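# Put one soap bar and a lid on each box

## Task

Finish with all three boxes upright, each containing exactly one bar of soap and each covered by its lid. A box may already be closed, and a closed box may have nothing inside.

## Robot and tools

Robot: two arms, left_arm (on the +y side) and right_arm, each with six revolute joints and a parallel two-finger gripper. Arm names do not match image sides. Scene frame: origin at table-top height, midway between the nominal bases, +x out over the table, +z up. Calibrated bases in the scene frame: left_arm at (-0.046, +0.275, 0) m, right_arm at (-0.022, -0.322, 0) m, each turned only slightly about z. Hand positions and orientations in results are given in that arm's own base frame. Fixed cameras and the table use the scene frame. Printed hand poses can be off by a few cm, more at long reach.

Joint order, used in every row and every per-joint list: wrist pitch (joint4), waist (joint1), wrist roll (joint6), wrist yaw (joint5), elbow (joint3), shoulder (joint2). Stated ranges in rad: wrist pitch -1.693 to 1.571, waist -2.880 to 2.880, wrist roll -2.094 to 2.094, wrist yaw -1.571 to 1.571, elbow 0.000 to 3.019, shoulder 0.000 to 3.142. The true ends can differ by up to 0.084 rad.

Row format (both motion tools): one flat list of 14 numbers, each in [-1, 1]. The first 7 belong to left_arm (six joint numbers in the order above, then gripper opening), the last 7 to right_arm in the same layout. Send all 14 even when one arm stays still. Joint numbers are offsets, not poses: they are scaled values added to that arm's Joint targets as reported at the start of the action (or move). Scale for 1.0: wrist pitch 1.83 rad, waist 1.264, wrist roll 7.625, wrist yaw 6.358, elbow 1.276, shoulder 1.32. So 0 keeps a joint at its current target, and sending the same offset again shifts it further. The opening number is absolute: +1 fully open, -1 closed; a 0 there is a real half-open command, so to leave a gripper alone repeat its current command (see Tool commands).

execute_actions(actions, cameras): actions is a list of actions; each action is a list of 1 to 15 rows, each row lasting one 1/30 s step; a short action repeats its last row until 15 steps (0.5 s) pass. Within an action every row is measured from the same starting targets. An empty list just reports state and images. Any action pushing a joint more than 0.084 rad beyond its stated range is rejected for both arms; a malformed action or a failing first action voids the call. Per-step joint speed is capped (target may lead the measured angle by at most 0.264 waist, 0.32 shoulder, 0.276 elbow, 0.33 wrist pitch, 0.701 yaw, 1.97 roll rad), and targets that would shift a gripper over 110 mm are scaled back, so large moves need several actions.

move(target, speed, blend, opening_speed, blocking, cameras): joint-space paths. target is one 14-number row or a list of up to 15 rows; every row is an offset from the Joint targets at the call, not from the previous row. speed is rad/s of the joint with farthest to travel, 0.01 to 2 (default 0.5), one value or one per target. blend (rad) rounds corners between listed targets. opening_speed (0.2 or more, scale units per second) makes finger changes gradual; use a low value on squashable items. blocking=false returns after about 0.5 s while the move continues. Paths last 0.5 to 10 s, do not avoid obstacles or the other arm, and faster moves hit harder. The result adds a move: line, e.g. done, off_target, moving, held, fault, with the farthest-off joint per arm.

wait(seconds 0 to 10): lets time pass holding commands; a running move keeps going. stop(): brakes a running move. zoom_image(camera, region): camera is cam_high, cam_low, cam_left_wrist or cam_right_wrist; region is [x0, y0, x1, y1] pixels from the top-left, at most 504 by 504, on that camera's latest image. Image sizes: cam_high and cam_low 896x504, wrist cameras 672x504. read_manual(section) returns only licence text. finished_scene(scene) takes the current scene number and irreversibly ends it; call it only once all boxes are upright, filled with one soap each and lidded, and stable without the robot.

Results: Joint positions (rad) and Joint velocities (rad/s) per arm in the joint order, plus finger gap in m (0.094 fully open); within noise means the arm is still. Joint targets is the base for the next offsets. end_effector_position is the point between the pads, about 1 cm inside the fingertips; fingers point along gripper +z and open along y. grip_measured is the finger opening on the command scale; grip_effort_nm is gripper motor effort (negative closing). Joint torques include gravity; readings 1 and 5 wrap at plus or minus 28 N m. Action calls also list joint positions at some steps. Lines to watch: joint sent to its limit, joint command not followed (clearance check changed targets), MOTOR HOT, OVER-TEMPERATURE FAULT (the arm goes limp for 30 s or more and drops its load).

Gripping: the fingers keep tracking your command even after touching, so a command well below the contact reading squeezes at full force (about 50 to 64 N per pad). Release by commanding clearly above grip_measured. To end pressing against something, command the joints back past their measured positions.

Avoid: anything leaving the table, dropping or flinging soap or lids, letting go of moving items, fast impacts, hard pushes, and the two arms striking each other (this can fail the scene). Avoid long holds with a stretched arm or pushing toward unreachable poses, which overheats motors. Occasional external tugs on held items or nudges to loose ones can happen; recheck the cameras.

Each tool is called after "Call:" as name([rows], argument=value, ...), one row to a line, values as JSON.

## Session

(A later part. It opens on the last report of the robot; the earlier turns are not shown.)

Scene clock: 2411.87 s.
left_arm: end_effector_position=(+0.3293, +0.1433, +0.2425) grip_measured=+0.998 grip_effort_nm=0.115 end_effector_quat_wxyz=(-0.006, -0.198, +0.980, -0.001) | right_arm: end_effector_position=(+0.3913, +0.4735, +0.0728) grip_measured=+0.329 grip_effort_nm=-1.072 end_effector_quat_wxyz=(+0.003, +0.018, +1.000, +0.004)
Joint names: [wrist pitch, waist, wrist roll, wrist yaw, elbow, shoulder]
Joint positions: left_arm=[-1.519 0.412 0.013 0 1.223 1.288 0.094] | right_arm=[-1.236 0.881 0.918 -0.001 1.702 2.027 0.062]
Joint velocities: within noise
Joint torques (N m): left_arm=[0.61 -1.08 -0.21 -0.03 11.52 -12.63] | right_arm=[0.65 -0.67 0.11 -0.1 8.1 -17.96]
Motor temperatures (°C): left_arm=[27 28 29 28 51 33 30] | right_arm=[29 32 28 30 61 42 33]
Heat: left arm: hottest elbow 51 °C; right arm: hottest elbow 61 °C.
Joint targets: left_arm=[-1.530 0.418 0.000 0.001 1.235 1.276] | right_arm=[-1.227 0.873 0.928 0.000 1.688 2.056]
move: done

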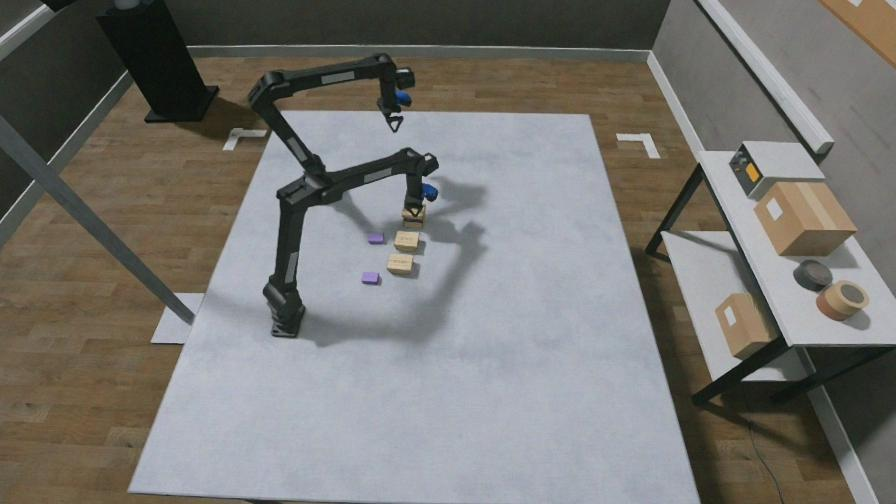

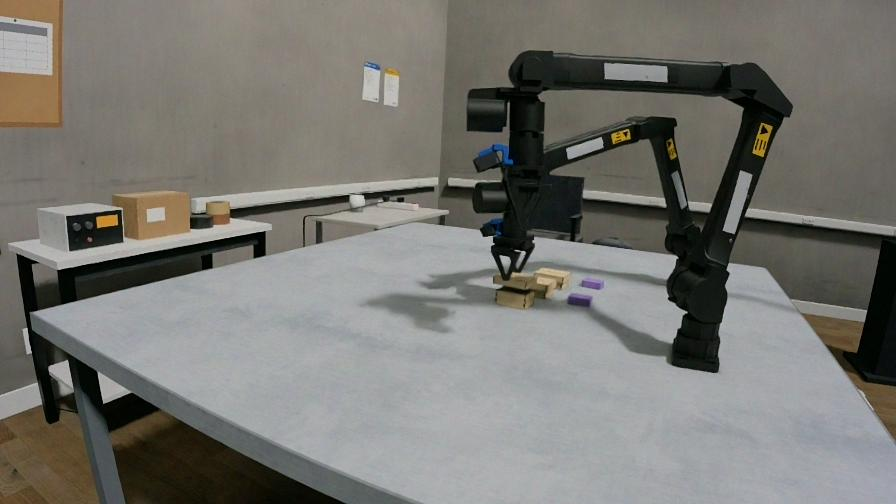

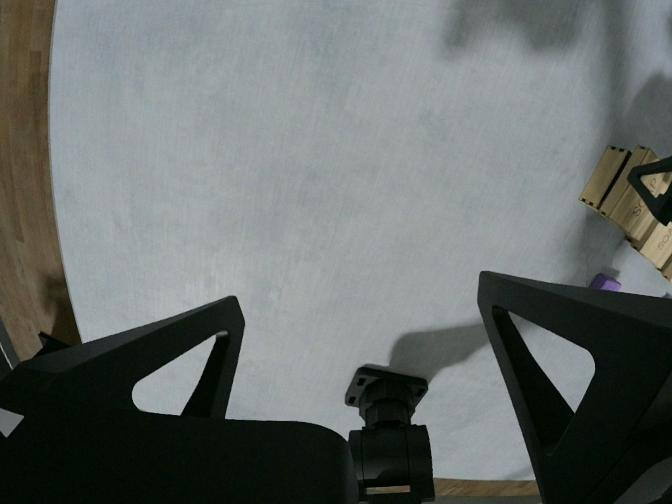

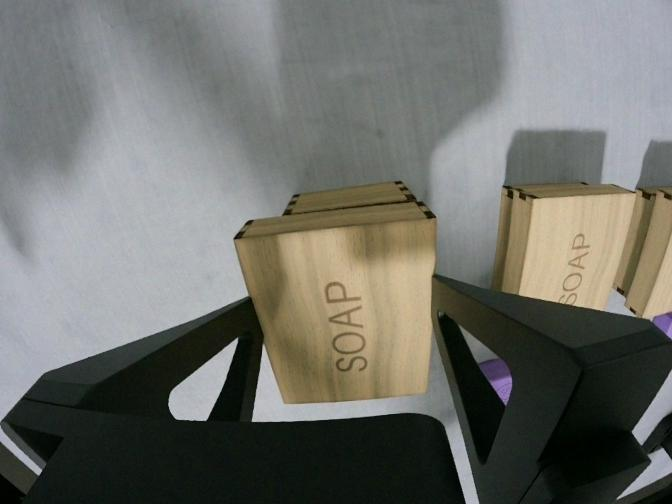

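Call:
move(target=[0,0,0,0,0,0,1, 0.0055,0,0,0,-0.0165,0.0002,0.22], speed=0.05)

Call:
zoom_image(camera="cam_low", region=[470, 260, 560, 320])

Call:
zoom_image(camera="cam_high", region=[380, 180, 440, 260])

Scene clock: 2440.27 s.
left_arm: end_effector_position=(+0.3293, +0.1433, +0.2425) grip_measured=+0.998 grip_effort_nm=0.125 end_effector_quat_wxyz=(-0.006, -0.198, +0.980, -0.001) | right_arm: end_effector_position=(+0.3879, +0.4694, +0.0654) grip_measured=+0.329 grip_effort_nm=-1.087 end_effector_quat_wxyz=(+0.000, +0.018, +1.000, +0.000)
Joint names: [wrist pitch, waist, wrist roll, wrist yaw, elbow, shoulder]
Joint positions: left_arm=[-1.519 0.412 0.013 0 1.223 1.288 0.094] | right_arm=[-1.226 0.881 0.918 -0.001 1.682 2.027 0.062]
Joint velocities: within noise
Joint torques (N m): left_arm=[0.61 -1.03 -0.21 -0.02 11.51 -12.63] | right_arm=[0.61 -0.62 0.11 -0.09 7.99 -17.79]
Motor temperatures (°C): left_arm=[27 28 29 28 52 33 30] | right_arm=[29 32 28 30 58 42 33]
Heat: left arm: hottest elbow 52 °C; right arm: hottest elbow 58 °C.
Joint targets: left_arm=[-1.530 0.418 0.000 0.001 1.235 1.276] | right_arm=[-1.217 0.873 0.928 0.000 1.667 2.057]
move: done

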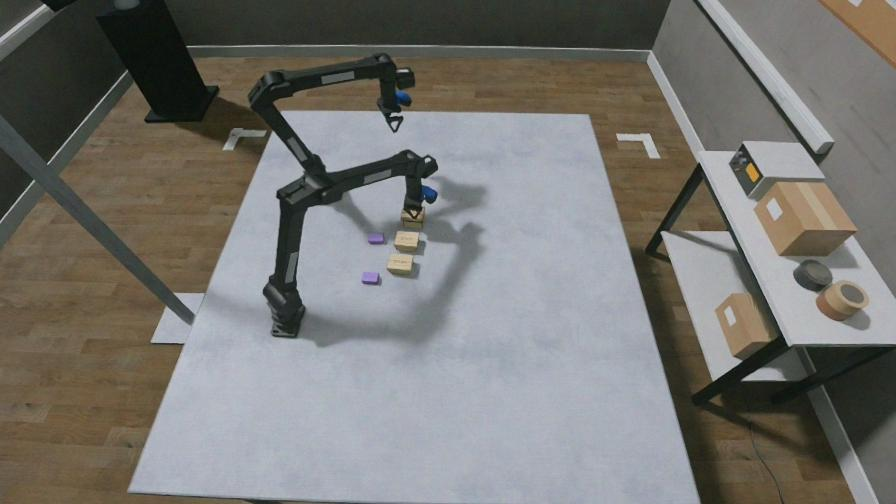

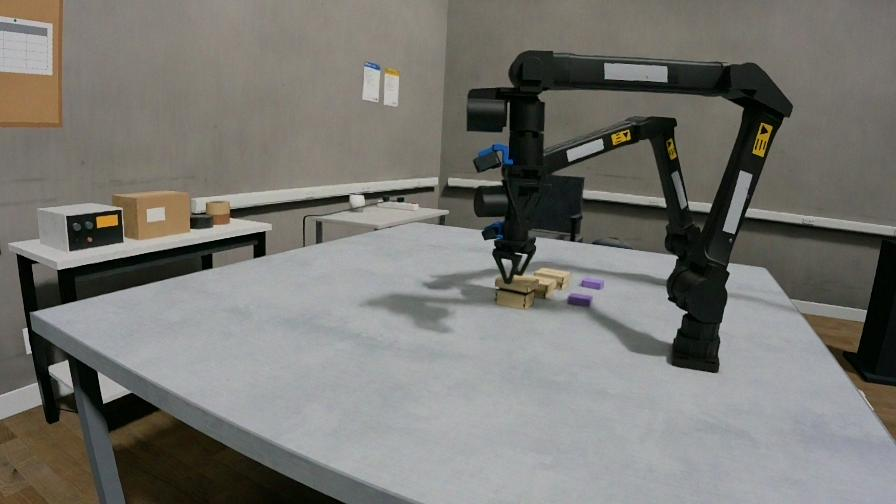

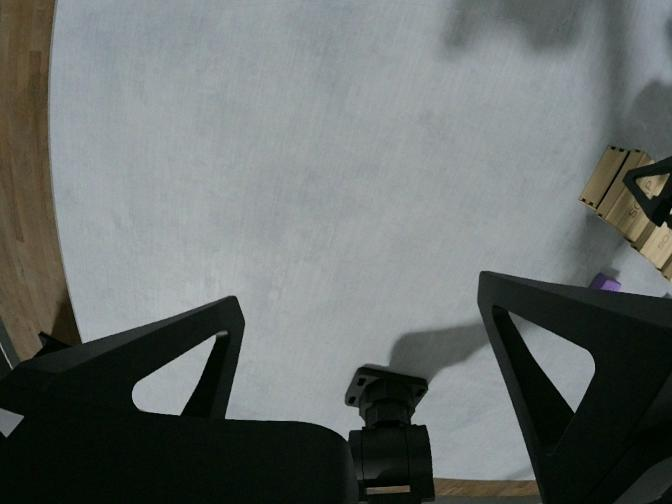

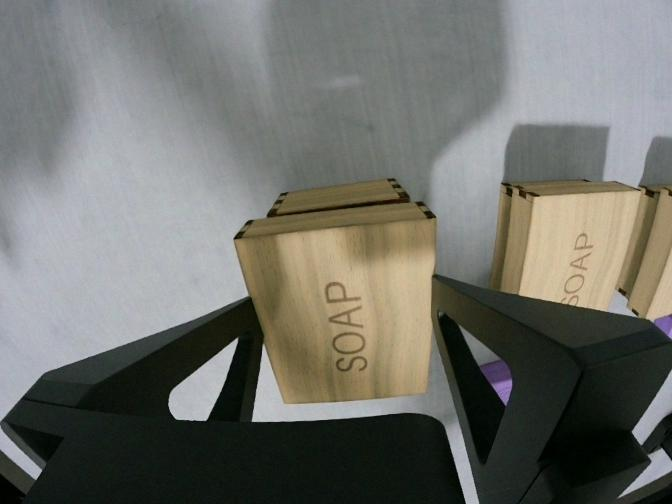

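Scaled by 5.600 from the camera's 896x504 image, which has a finer 1280x720 frame.

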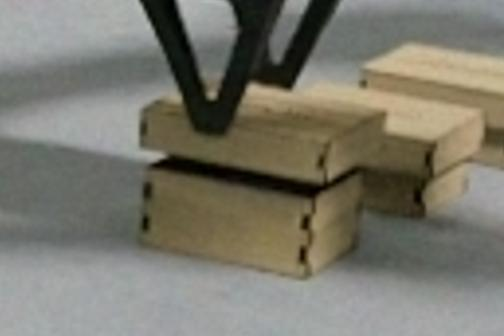

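Scaled by 6.300 from the camera's 896x504 image, which has a finer 1280x720 frame.

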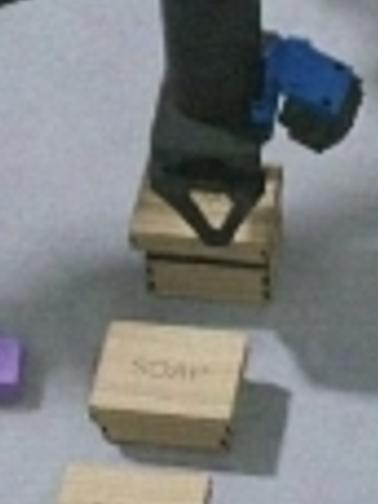

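Call:
move(target=[0,0,0,0,0,0,1, 0.0016,0,0,0,-0.0024,0.0068,0.22], speed=0.03)

Call:
zoom_image(camera="cam_low", region=[470, 260, 560, 320])

Call:
zoom_image(camera="cam_high", region=[380, 180, 440, 260])

Scene clock: 2470.70 s.
left_arm: end_effector_position=(+0.3293, +0.1433, +0.2425) grip_measured=+0.998 grip_effort_nm=0.115 end_effector_quat_wxyz=(-0.006, -0.198, +0.980, -0.001) | right_arm: end_effector_position=(+0.3872, +0.4686, +0.0588) grip_measured=+0.329 grip_effort_nm=-1.072 end_effector_quat_wxyz=(-0.003, +0.018, +1.000, -0.003)
Joint names: [wrist pitch, waist, wrist roll, wrist yaw, elbow, shoulder]
Joint positions: left_arm=[-1.519 0.412 0.013 0 1.223 1.288 0.094] | right_arm=[-1.222 0.881 0.918 -0.001 1.678 2.036 0.062]
Joint velocities: within noise
Joint torques (N m): left_arm=[0.61 -1.08 -0.21 -0.03 11.51 -12.57] | right_arm=[0.75 -0.67 0.11 -0.09 7.97 -17.85]
Motor temperatures (°C): left_arm=[27 28 29 28 52 33 30] | right_arm=[29 32 28 30 54 41 33]
Heat: left arm: hottest elbow 52 °C; right arm: hottest elbow 54 °C.
Joint targets: left_arm=[-1.530 0.418 0.000 0.001 1.235 1.276] | right_arm=[-1.214 0.873 0.928 0.000 1.664 2.066]
move: done

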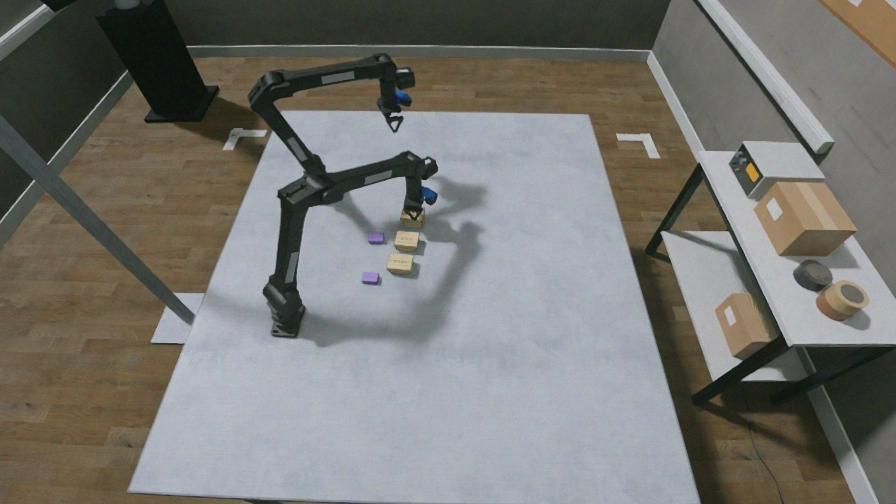

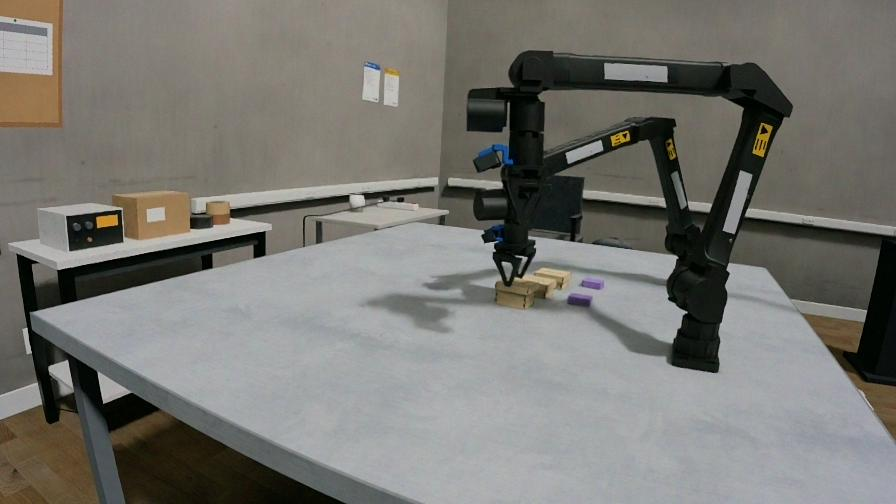

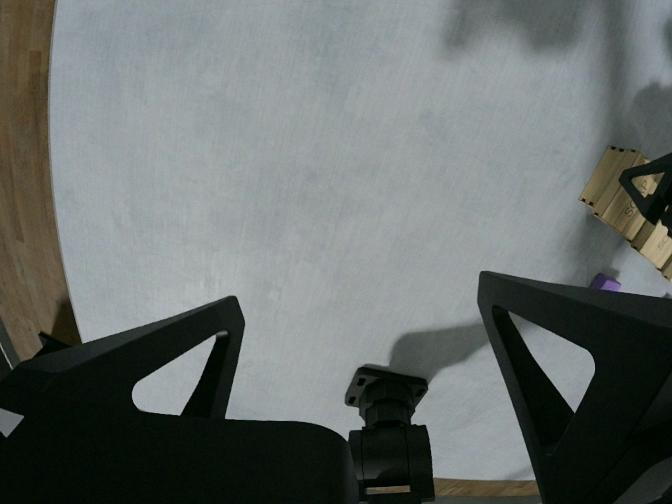

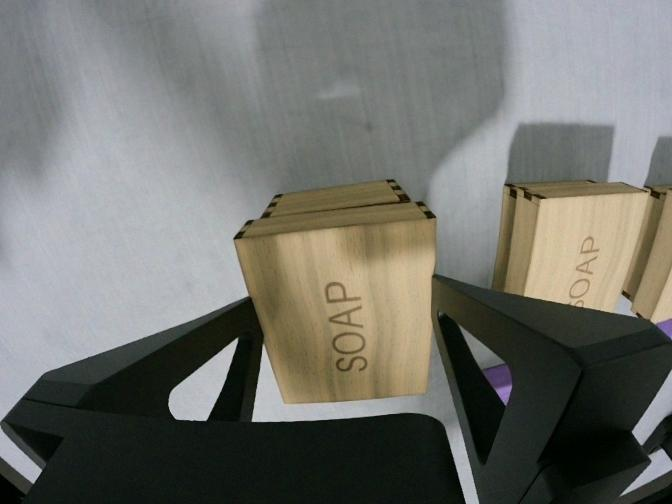

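Scaled by 5.600 from the camera's 896x504 image, which has a finer 1280x720 frame.

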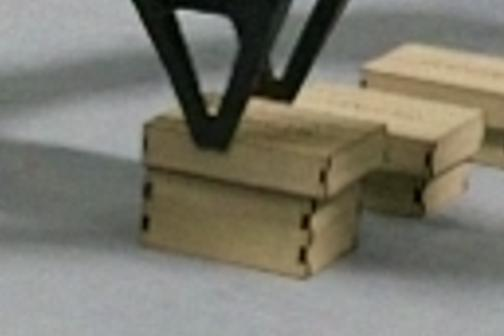

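Scaled by 6.300 from the camera's 896x504 image, which has a finer 1280x720 frame.

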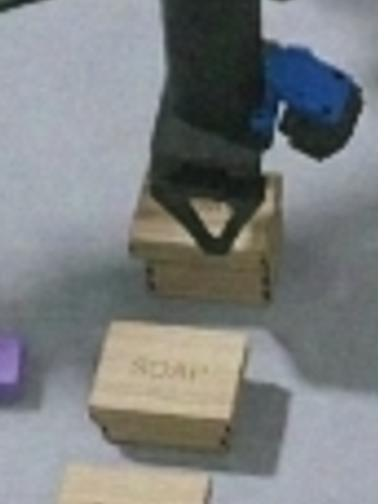

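Call:
move([
  [0,0,0,0,0,0,1, -0.033,0,0,0,0.0705,-0.015,0.22],
  [0,0,0,0,0,0,1, -0.0012,0,0,0,0.0145,0.004,0.22],
], speed=0.06)

Call:
zoom_image(camera="cam_low", region=[470, 260, 560, 320])

Call:
zoom_image(camera="cam_high", region=[380, 180, 440, 260])

Scene clock: 2494.80 s.
left_arm: end_effector_position=(+0.3293, +0.1433, +0.2425) grip_measured=+0.998 grip_effort_nm=0.120 end_effector_quat_wxyz=(-0.006, -0.198, +0.980, -0.001) | right_arm: end_effector_position=(+0.3907, +0.4724, +0.0618) grip_measured=+0.329 grip_effort_nm=-1.077 end_effector_quat_wxyz=(+0.000, +0.019, +1.000, +0.000)
Joint names: [wrist pitch, waist, wrist roll, wrist yaw, elbow, shoulder]
Joint positions: left_arm=[-1.519 0.412 0.013 0 1.223 1.288 0.094] | right_arm=[-1.225 0.88 0.918 -0.001 1.694 2.041 0.062]
Joint velocities: within noise
Joint torques (N m): left_arm=[0.59 -1.03 -0.21 -0.02 11.51 -12.57] | right_arm=[0.65 -0.62 0.11 -0.09 8.24 -17.9]
Motor temperatures (°C): left_arm=[27 28 29 28 52 33 30] | right_arm=[29 32 28 30 55 41 33]
Heat: left arm: hottest elbow 52 °C; right arm: hottest elbow 55 °C.
Joint targets: left_arm=[-1.530 0.418 0.000 0.001 1.235 1.276] | right_arm=[-1.216 0.872 0.928 0.000 1.683 2.071]
move: done

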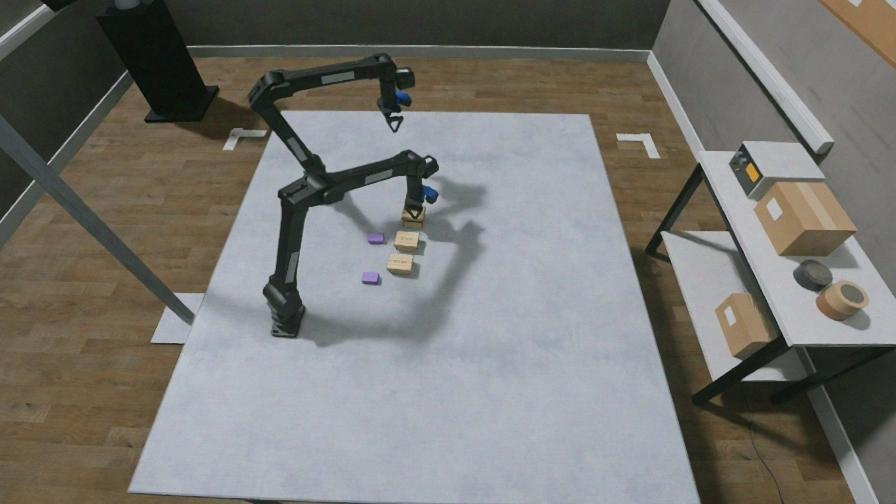

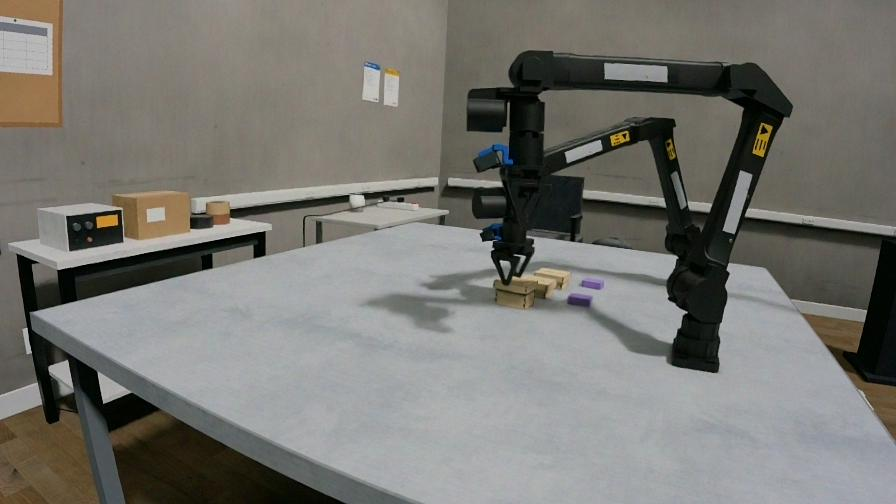

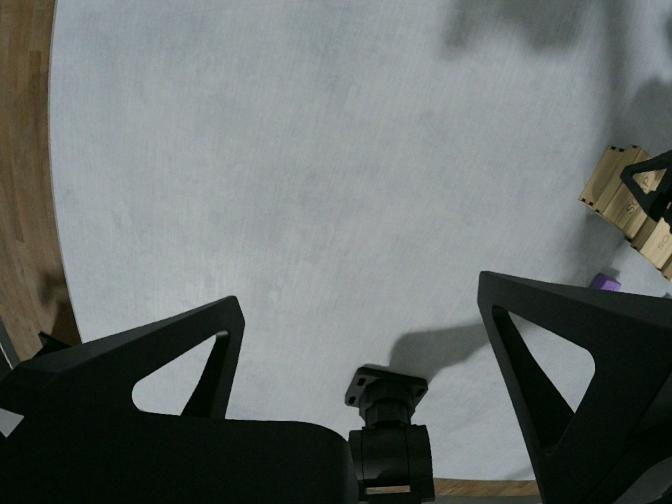

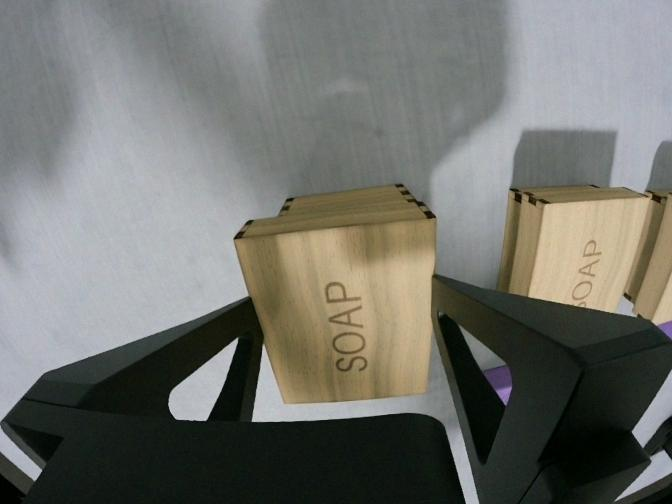

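Scaled by 5.600 from the camera's 896x504 image, which has a finer 1280x720 frame.

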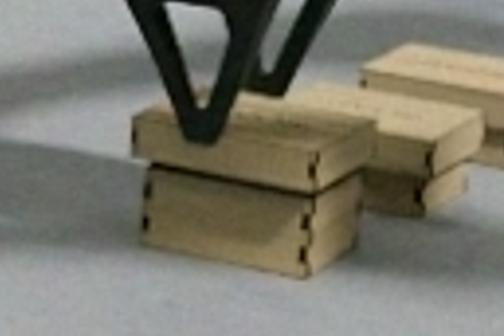

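Scaled by 6.300 from the camera's 896x504 image, which has a finer 1280x720 frame.

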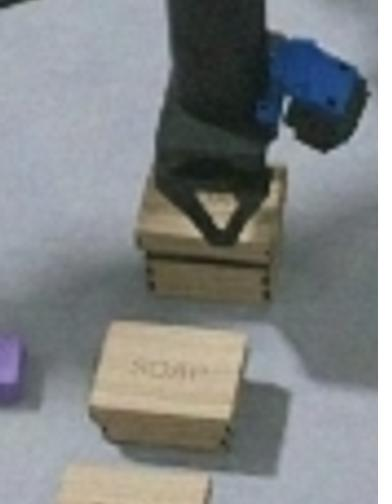

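Call:
move(target=[0,0,0,0,0,0,1, 0.0127,0,0,0,-0.0115,0.0068,0.22], speed=0.03)

Call:
zoom_image(camera="cam_low", region=[470, 260, 560, 320])

Call:
zoom_image(camera="cam_high", region=[380, 180, 440, 260])

Scene clock: 2508.53 s.
left_arm: end_effector_position=(+0.3293, +0.1433, +0.2425) grip_measured=+0.998 grip_effort_nm=0.115 end_effector_quat_wxyz=(-0.006, -0.198, +0.980, -0.001) | right_arm: end_effector_position=(+0.3915, +0.4733, +0.0565) grip_measured=+0.329 grip_effort_nm=-1.067 end_effector_quat_wxyz=(+0.001, +0.019, +1.000, +0.002)
Joint names: [wrist pitch, waist, wrist roll, wrist yaw, elbow, shoulder]
Joint positions: left_arm=[-1.519 0.412 0.013 0 1.223 1.288 0.094] | right_arm=[-1.207 0.88 0.918 -0.001 1.687 2.045 0.062]
Joint velocities: within noise
Joint torques (N m): left_arm=[0.59 -1.03 -0.21 -0.02 11.51 -12.57] | right_arm=[0.91 -0.62 0.11 -0.1 7.58 -17.55]
Motor temperatures (°C): left_arm=[27 28 29 28 52 33 30] | right_arm=[29 32 28 30 54 40 33]
Heat: left arm: hottest elbow 52 °C; right arm: hottest elbow 54 °C.
Joint targets: left_arm=[-1.530 0.418 0.000 0.001 1.235 1.276] | right_arm=[-1.193 0.872 0.928 0.000 1.668 2.080]
move: done

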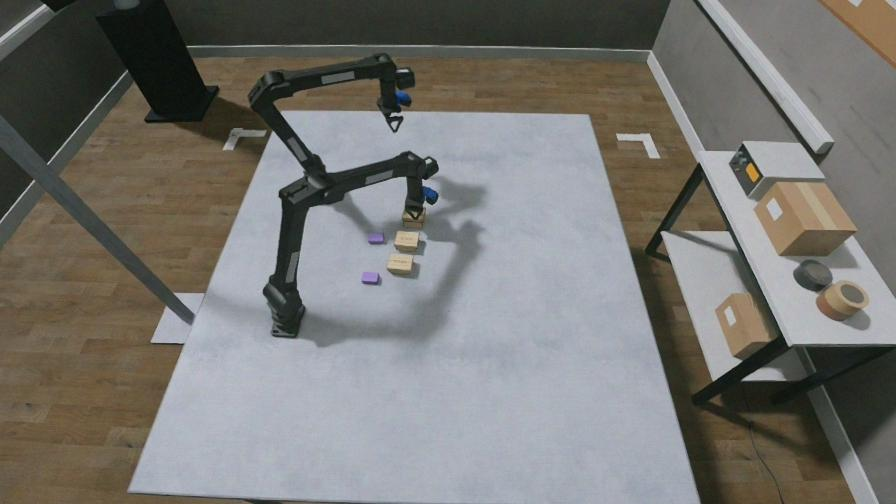

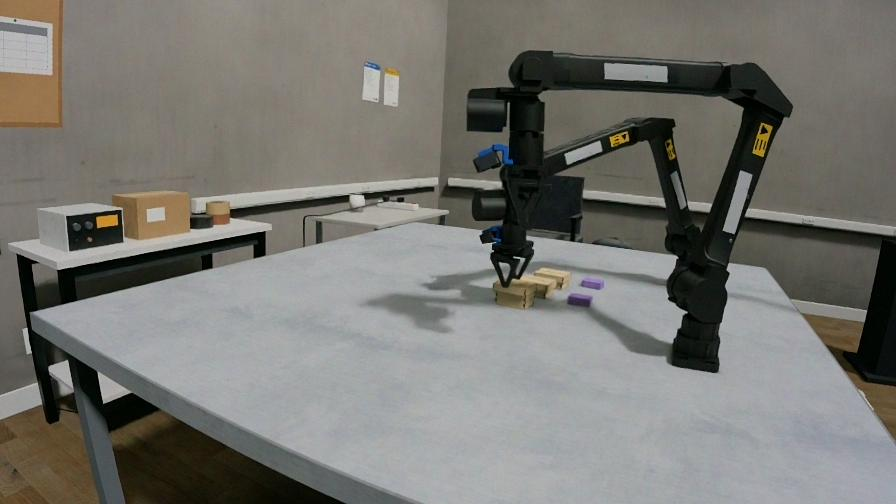

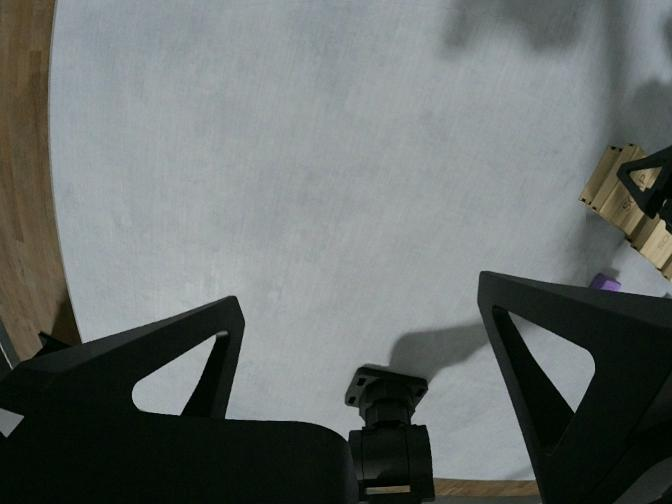

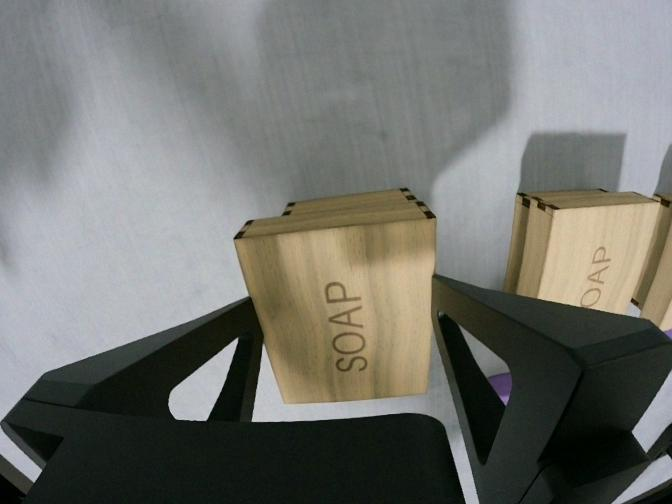

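Scaled by 5.600 from the camera's 896x504 image, which has a finer 1280x720 frame.

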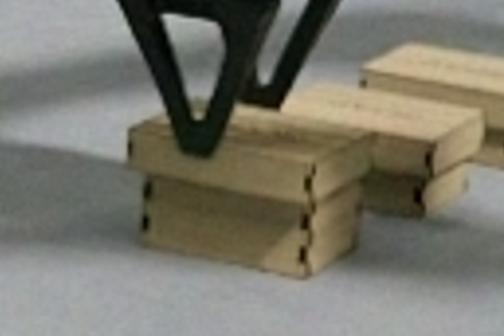

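Scaled by 6.300 from the camera's 896x504 image, which has a finer 1280x720 frame.

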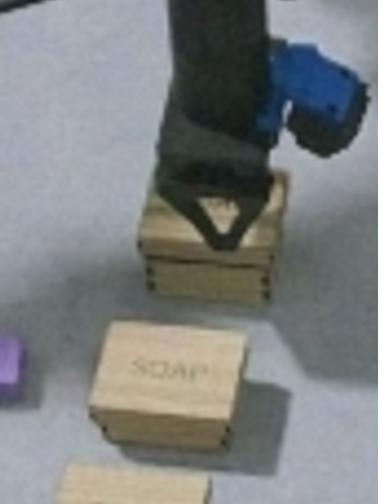

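Call:
move(target=[0,0,0,0,0,0,1, 0,0,0,0,-0.008,0,0.22], speed=0.03)

Call:
zoom_image(camera="cam_low", region=[470, 260, 560, 320])

Call:
zoom_image(camera="cam_high", region=[380, 180, 440, 260])

Scene clock: 2523.47 s.
left_arm: end_effector_position=(+0.3293, +0.1433, +0.2425) grip_measured=+0.998 grip_effort_nm=0.115 end_effector_quat_wxyz=(-0.006, -0.198, +0.980, -0.001) | right_arm: end_effector_position=(+0.3913, +0.4732, +0.0560) grip_measured=+0.329 grip_effort_nm=-1.082 end_effector_quat_wxyz=(+0.001, +0.019, +1.000, +0.002)
Joint names: [wrist pitch, waist, wrist roll, wrist yaw, elbow, shoulder]
Joint positions: left_arm=[-1.519 0.412 0.013 0 1.223 1.288 0.094] | right_arm=[-1.206 0.88 0.918 -0.001 1.686 2.045 0.062]
Joint velocities: within noise
Joint torques (N m): left_arm=[0.61 -1.08 -0.21 -0.02 11.51 -12.57] | right_arm=[0.88 -0.67 0.11 -0.1 6.89 -17.61]
Motor temperatures (°C): left_arm=[27 28 29 28 52 33 30] | right_arm=[29 32 28 30 52 40 33]
Heat: left arm: hottest elbow 52 °C; right arm: hottest elbow 52 °C.
Joint targets: left_arm=[-1.530 0.418 0.000 0.001 1.235 1.276] | right_arm=[-1.193 0.872 0.928 0.000 1.658 2.080]
move: done

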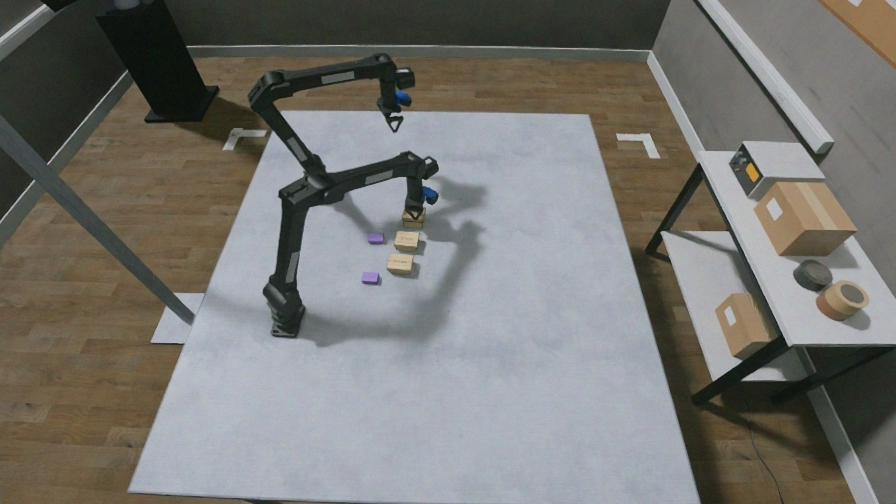

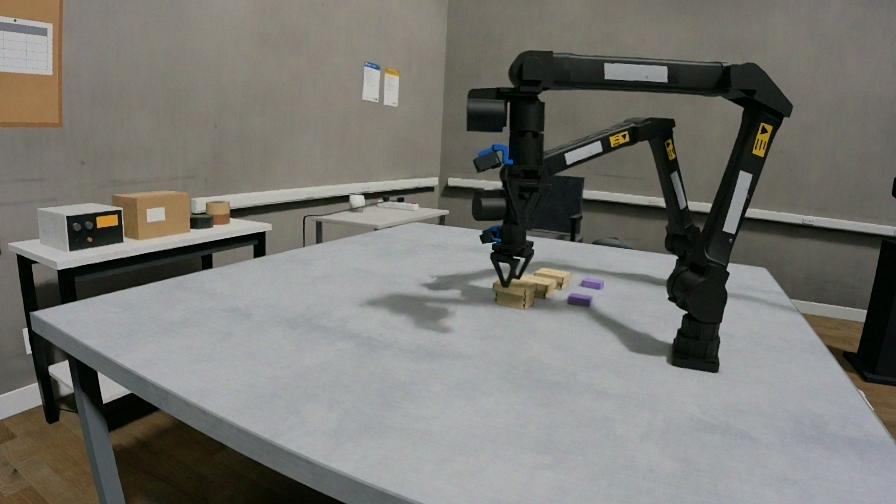

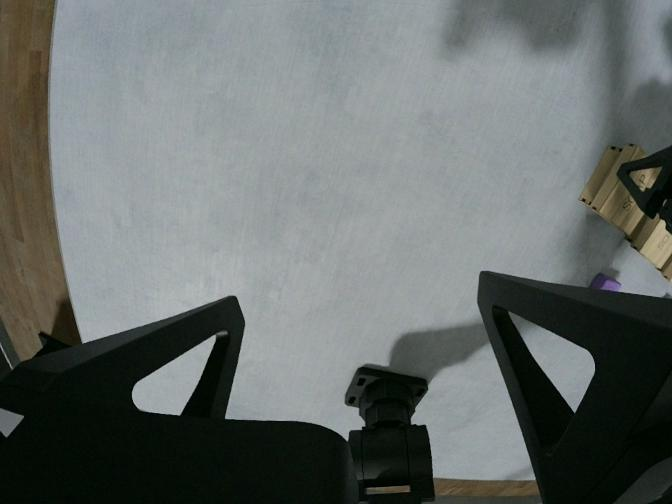

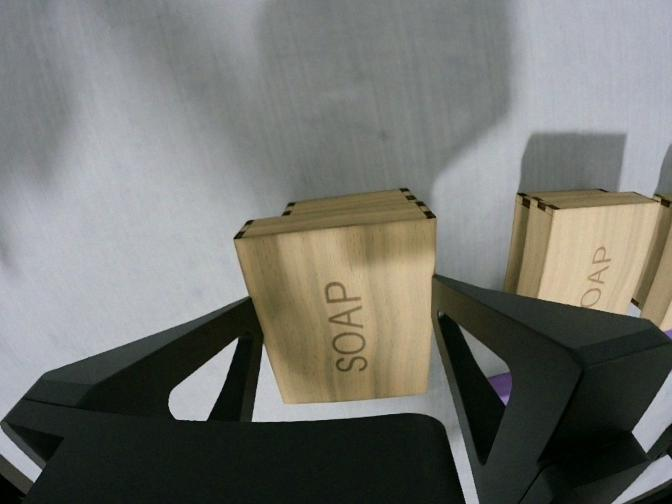

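Scaled by 5.600 from the camera's 896x504 image, which has a finer 1280x720 frame.

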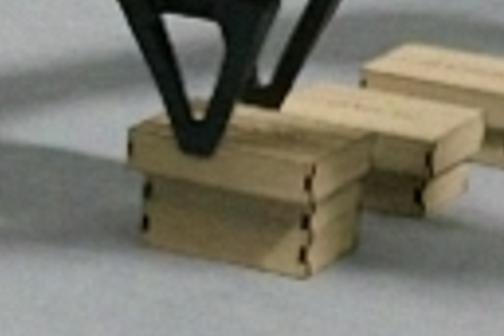

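Scaled by 6.300 from the camera's 896x504 image, which has a finer 1280x720 frame.

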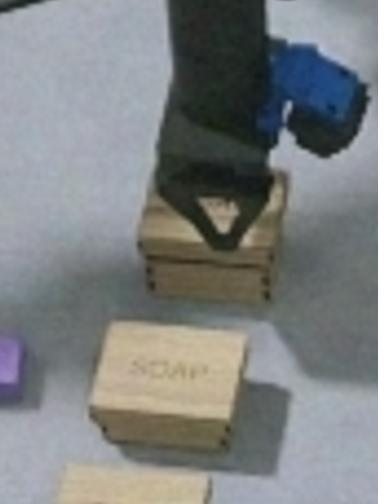

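Call:
move([
  [0,0,0,0,0,0,1, -0.01,0,0,0,0.004,0,0.22],
], speed=0.03)

Call:
zoom_image(camera="cam_low", region=[470, 260, 560, 320])

Scene clock: 2530.90 s.
left_arm: end_effector_position=(+0.3293, +0.1433, +0.2425) grip_measured=+0.998 grip_effort_nm=0.115 end_effector_quat_wxyz=(-0.006, -0.198, +0.980, -0.001) | right_arm: end_effector_position=(+0.3912, +0.4731, +0.0558) grip_measured=+0.329 grip_effort_nm=-1.077 end_effector_quat_wxyz=(+0.001, +0.019, +1.000, +0.002)
Joint names: [wrist pitch, waist, wrist roll, wrist yaw, elbow, shoulder]
Joint positions: left_arm=[-1.519 0.412 0.013 0 1.223 1.288 0.094] | right_arm=[-1.206 0.88 0.918 -0.001 1.685 2.045 0.062]
Joint velocities: within noise
Joint torques (N m): left_arm=[0.59 -1.08 -0.21 -0.02 11.51 -12.57] | right_arm=[0.17 -0.62 0.11 -0.1 7.28 -17.55]
Motor temperatures (°C): left_arm=[27 28 29 28 53 33 30] | right_arm=[29 32 28 30 52 40 33]
Heat: left arm: hottest elbow 53 °C; right arm: hottest elbow 52 °C.
Joint targets: left_arm=[-1.530 0.418 0.000 0.001 1.235 1.276] | right_arm=[-1.211 0.872 0.928 0.000 1.663 2.080]
move: done

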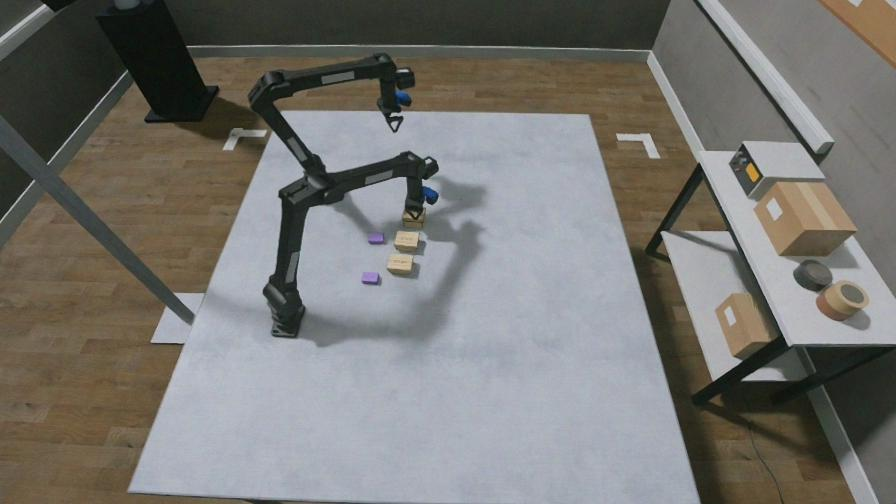

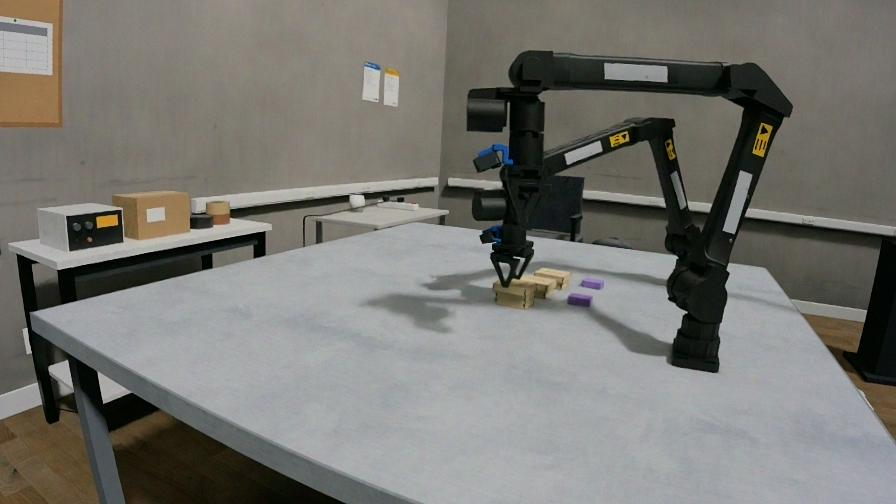

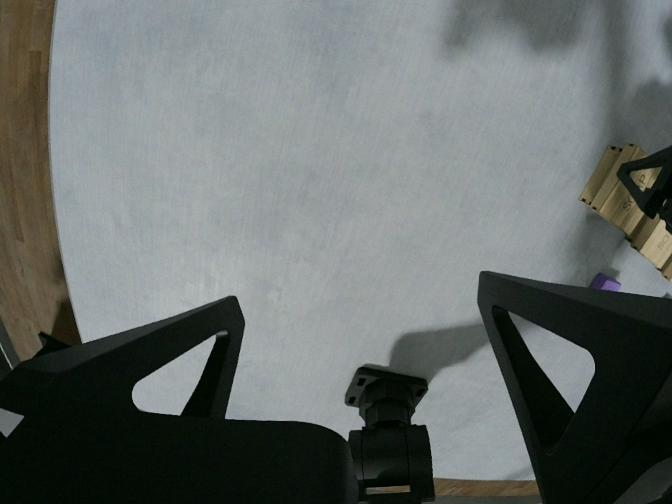

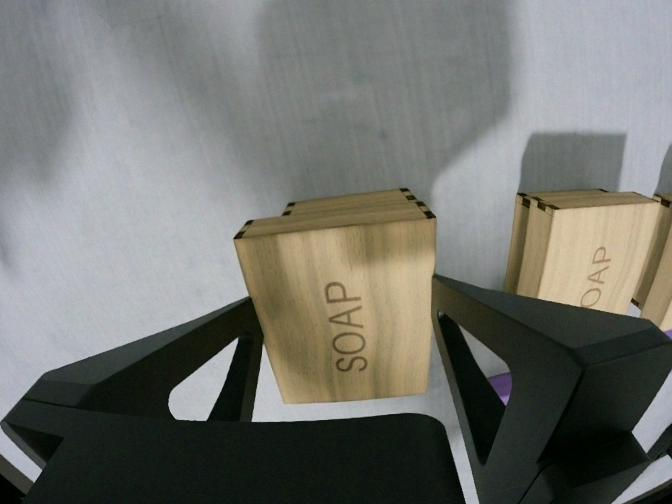

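Scaled by 5.600 from the camera's 896x504 image, which has a finer 1280x720 frame.

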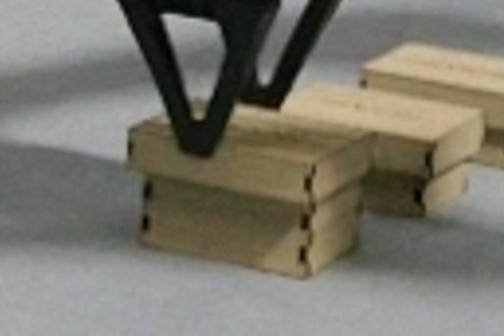

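Call:
move([
  [0,0,0,0,0,0,1, -0.009,0,0,0,-0.002,-0.002,0.22],
], speed=0.03)

Call:
zoom_image(camera="cam_low", region=[470, 260, 560, 320])

Call:
zoom_image(camera="cam_high", region=[380, 180, 440, 260])

Scene clock: 2539.70 s.
left_arm: end_effector_position=(+0.3293, +0.1433, +0.2425) grip_measured=+0.998 grip_effort_nm=0.115 end_effector_quat_wxyz=(-0.006, -0.198, +0.980, -0.001) | right_arm: end_effector_position=(+0.3904, +0.4710, +0.0558) grip_measured=+0.329 grip_effort_nm=-1.082 end_effector_quat_wxyz=(-0.001, +0.019, +1.000, -0.002)
Joint names: [wrist pitch, waist, wrist roll, wrist yaw, elbow, shoulder]
Joint positions: left_arm=[-1.519 0.412 0.013 0 1.223 1.288 0.094] | right_arm=[-1.215 0.88 0.918 0 1.685 2.045 0.062]
Joint velocities: within noise
Joint torques (N m): left_arm=[0.61 -1.08 -0.21 -0.02 11.52 -12.57] | right_arm=[-0.08 -0.44 0.11 -0.17 7.05 -17.61]
Motor temperatures (°C): left_arm=[27 28 29 28 53 33 30] | right_arm=[29 32 28 30 52 40 33]
Heat: left arm: hottest elbow 53 °C; right arm: hottest elbow 52 °C.
Joint targets: left_arm=[-1.530 0.418 0.000 0.001 1.235 1.276] | right_arm=[-1.228 0.873 0.928 0.000 1.660 2.077]
move: done

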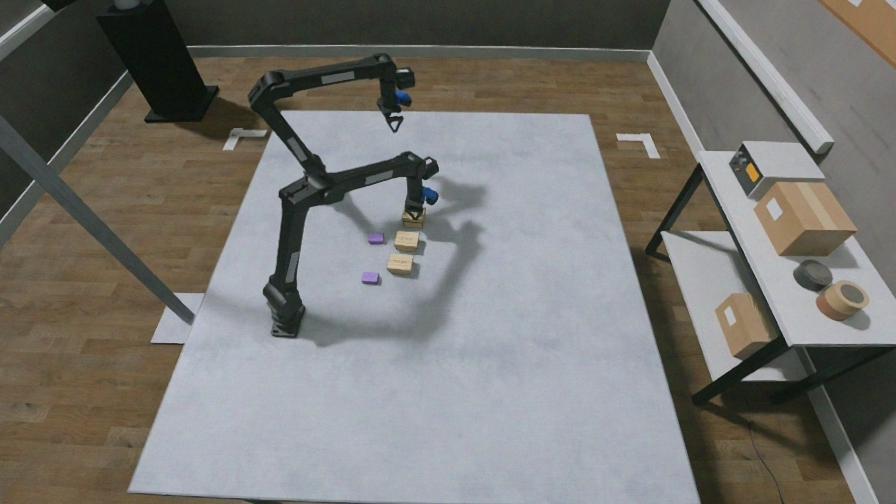

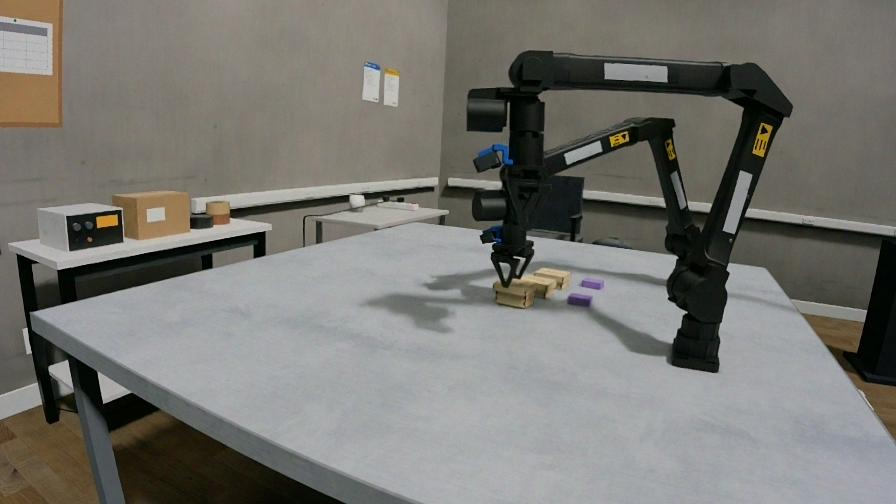

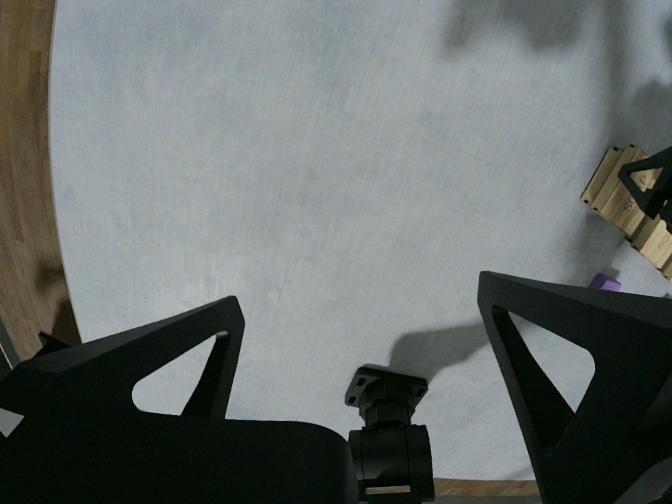

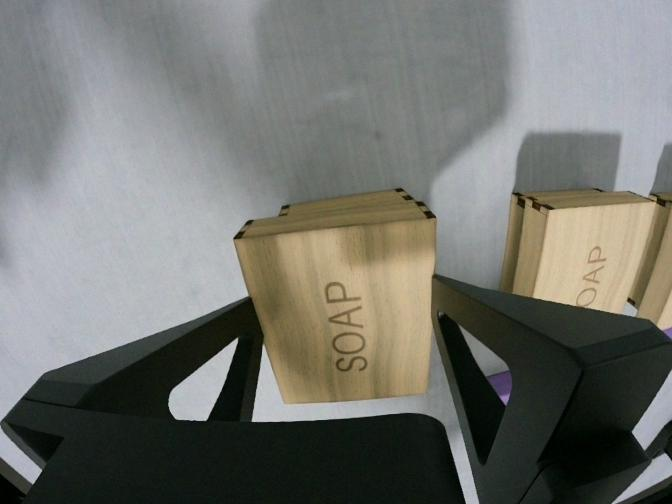

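Scaled by 5.600 from the camera's 896x504 image, which has a finer 1280x720 frame.

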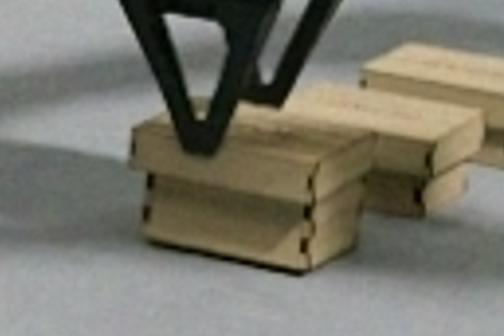

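Scaled by 6.300 from the camera's 896x504 image, which has a finer 1280x720 frame.

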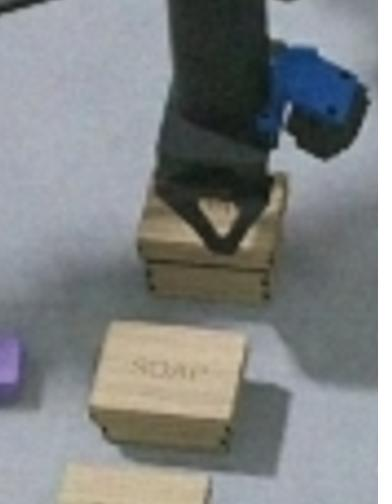

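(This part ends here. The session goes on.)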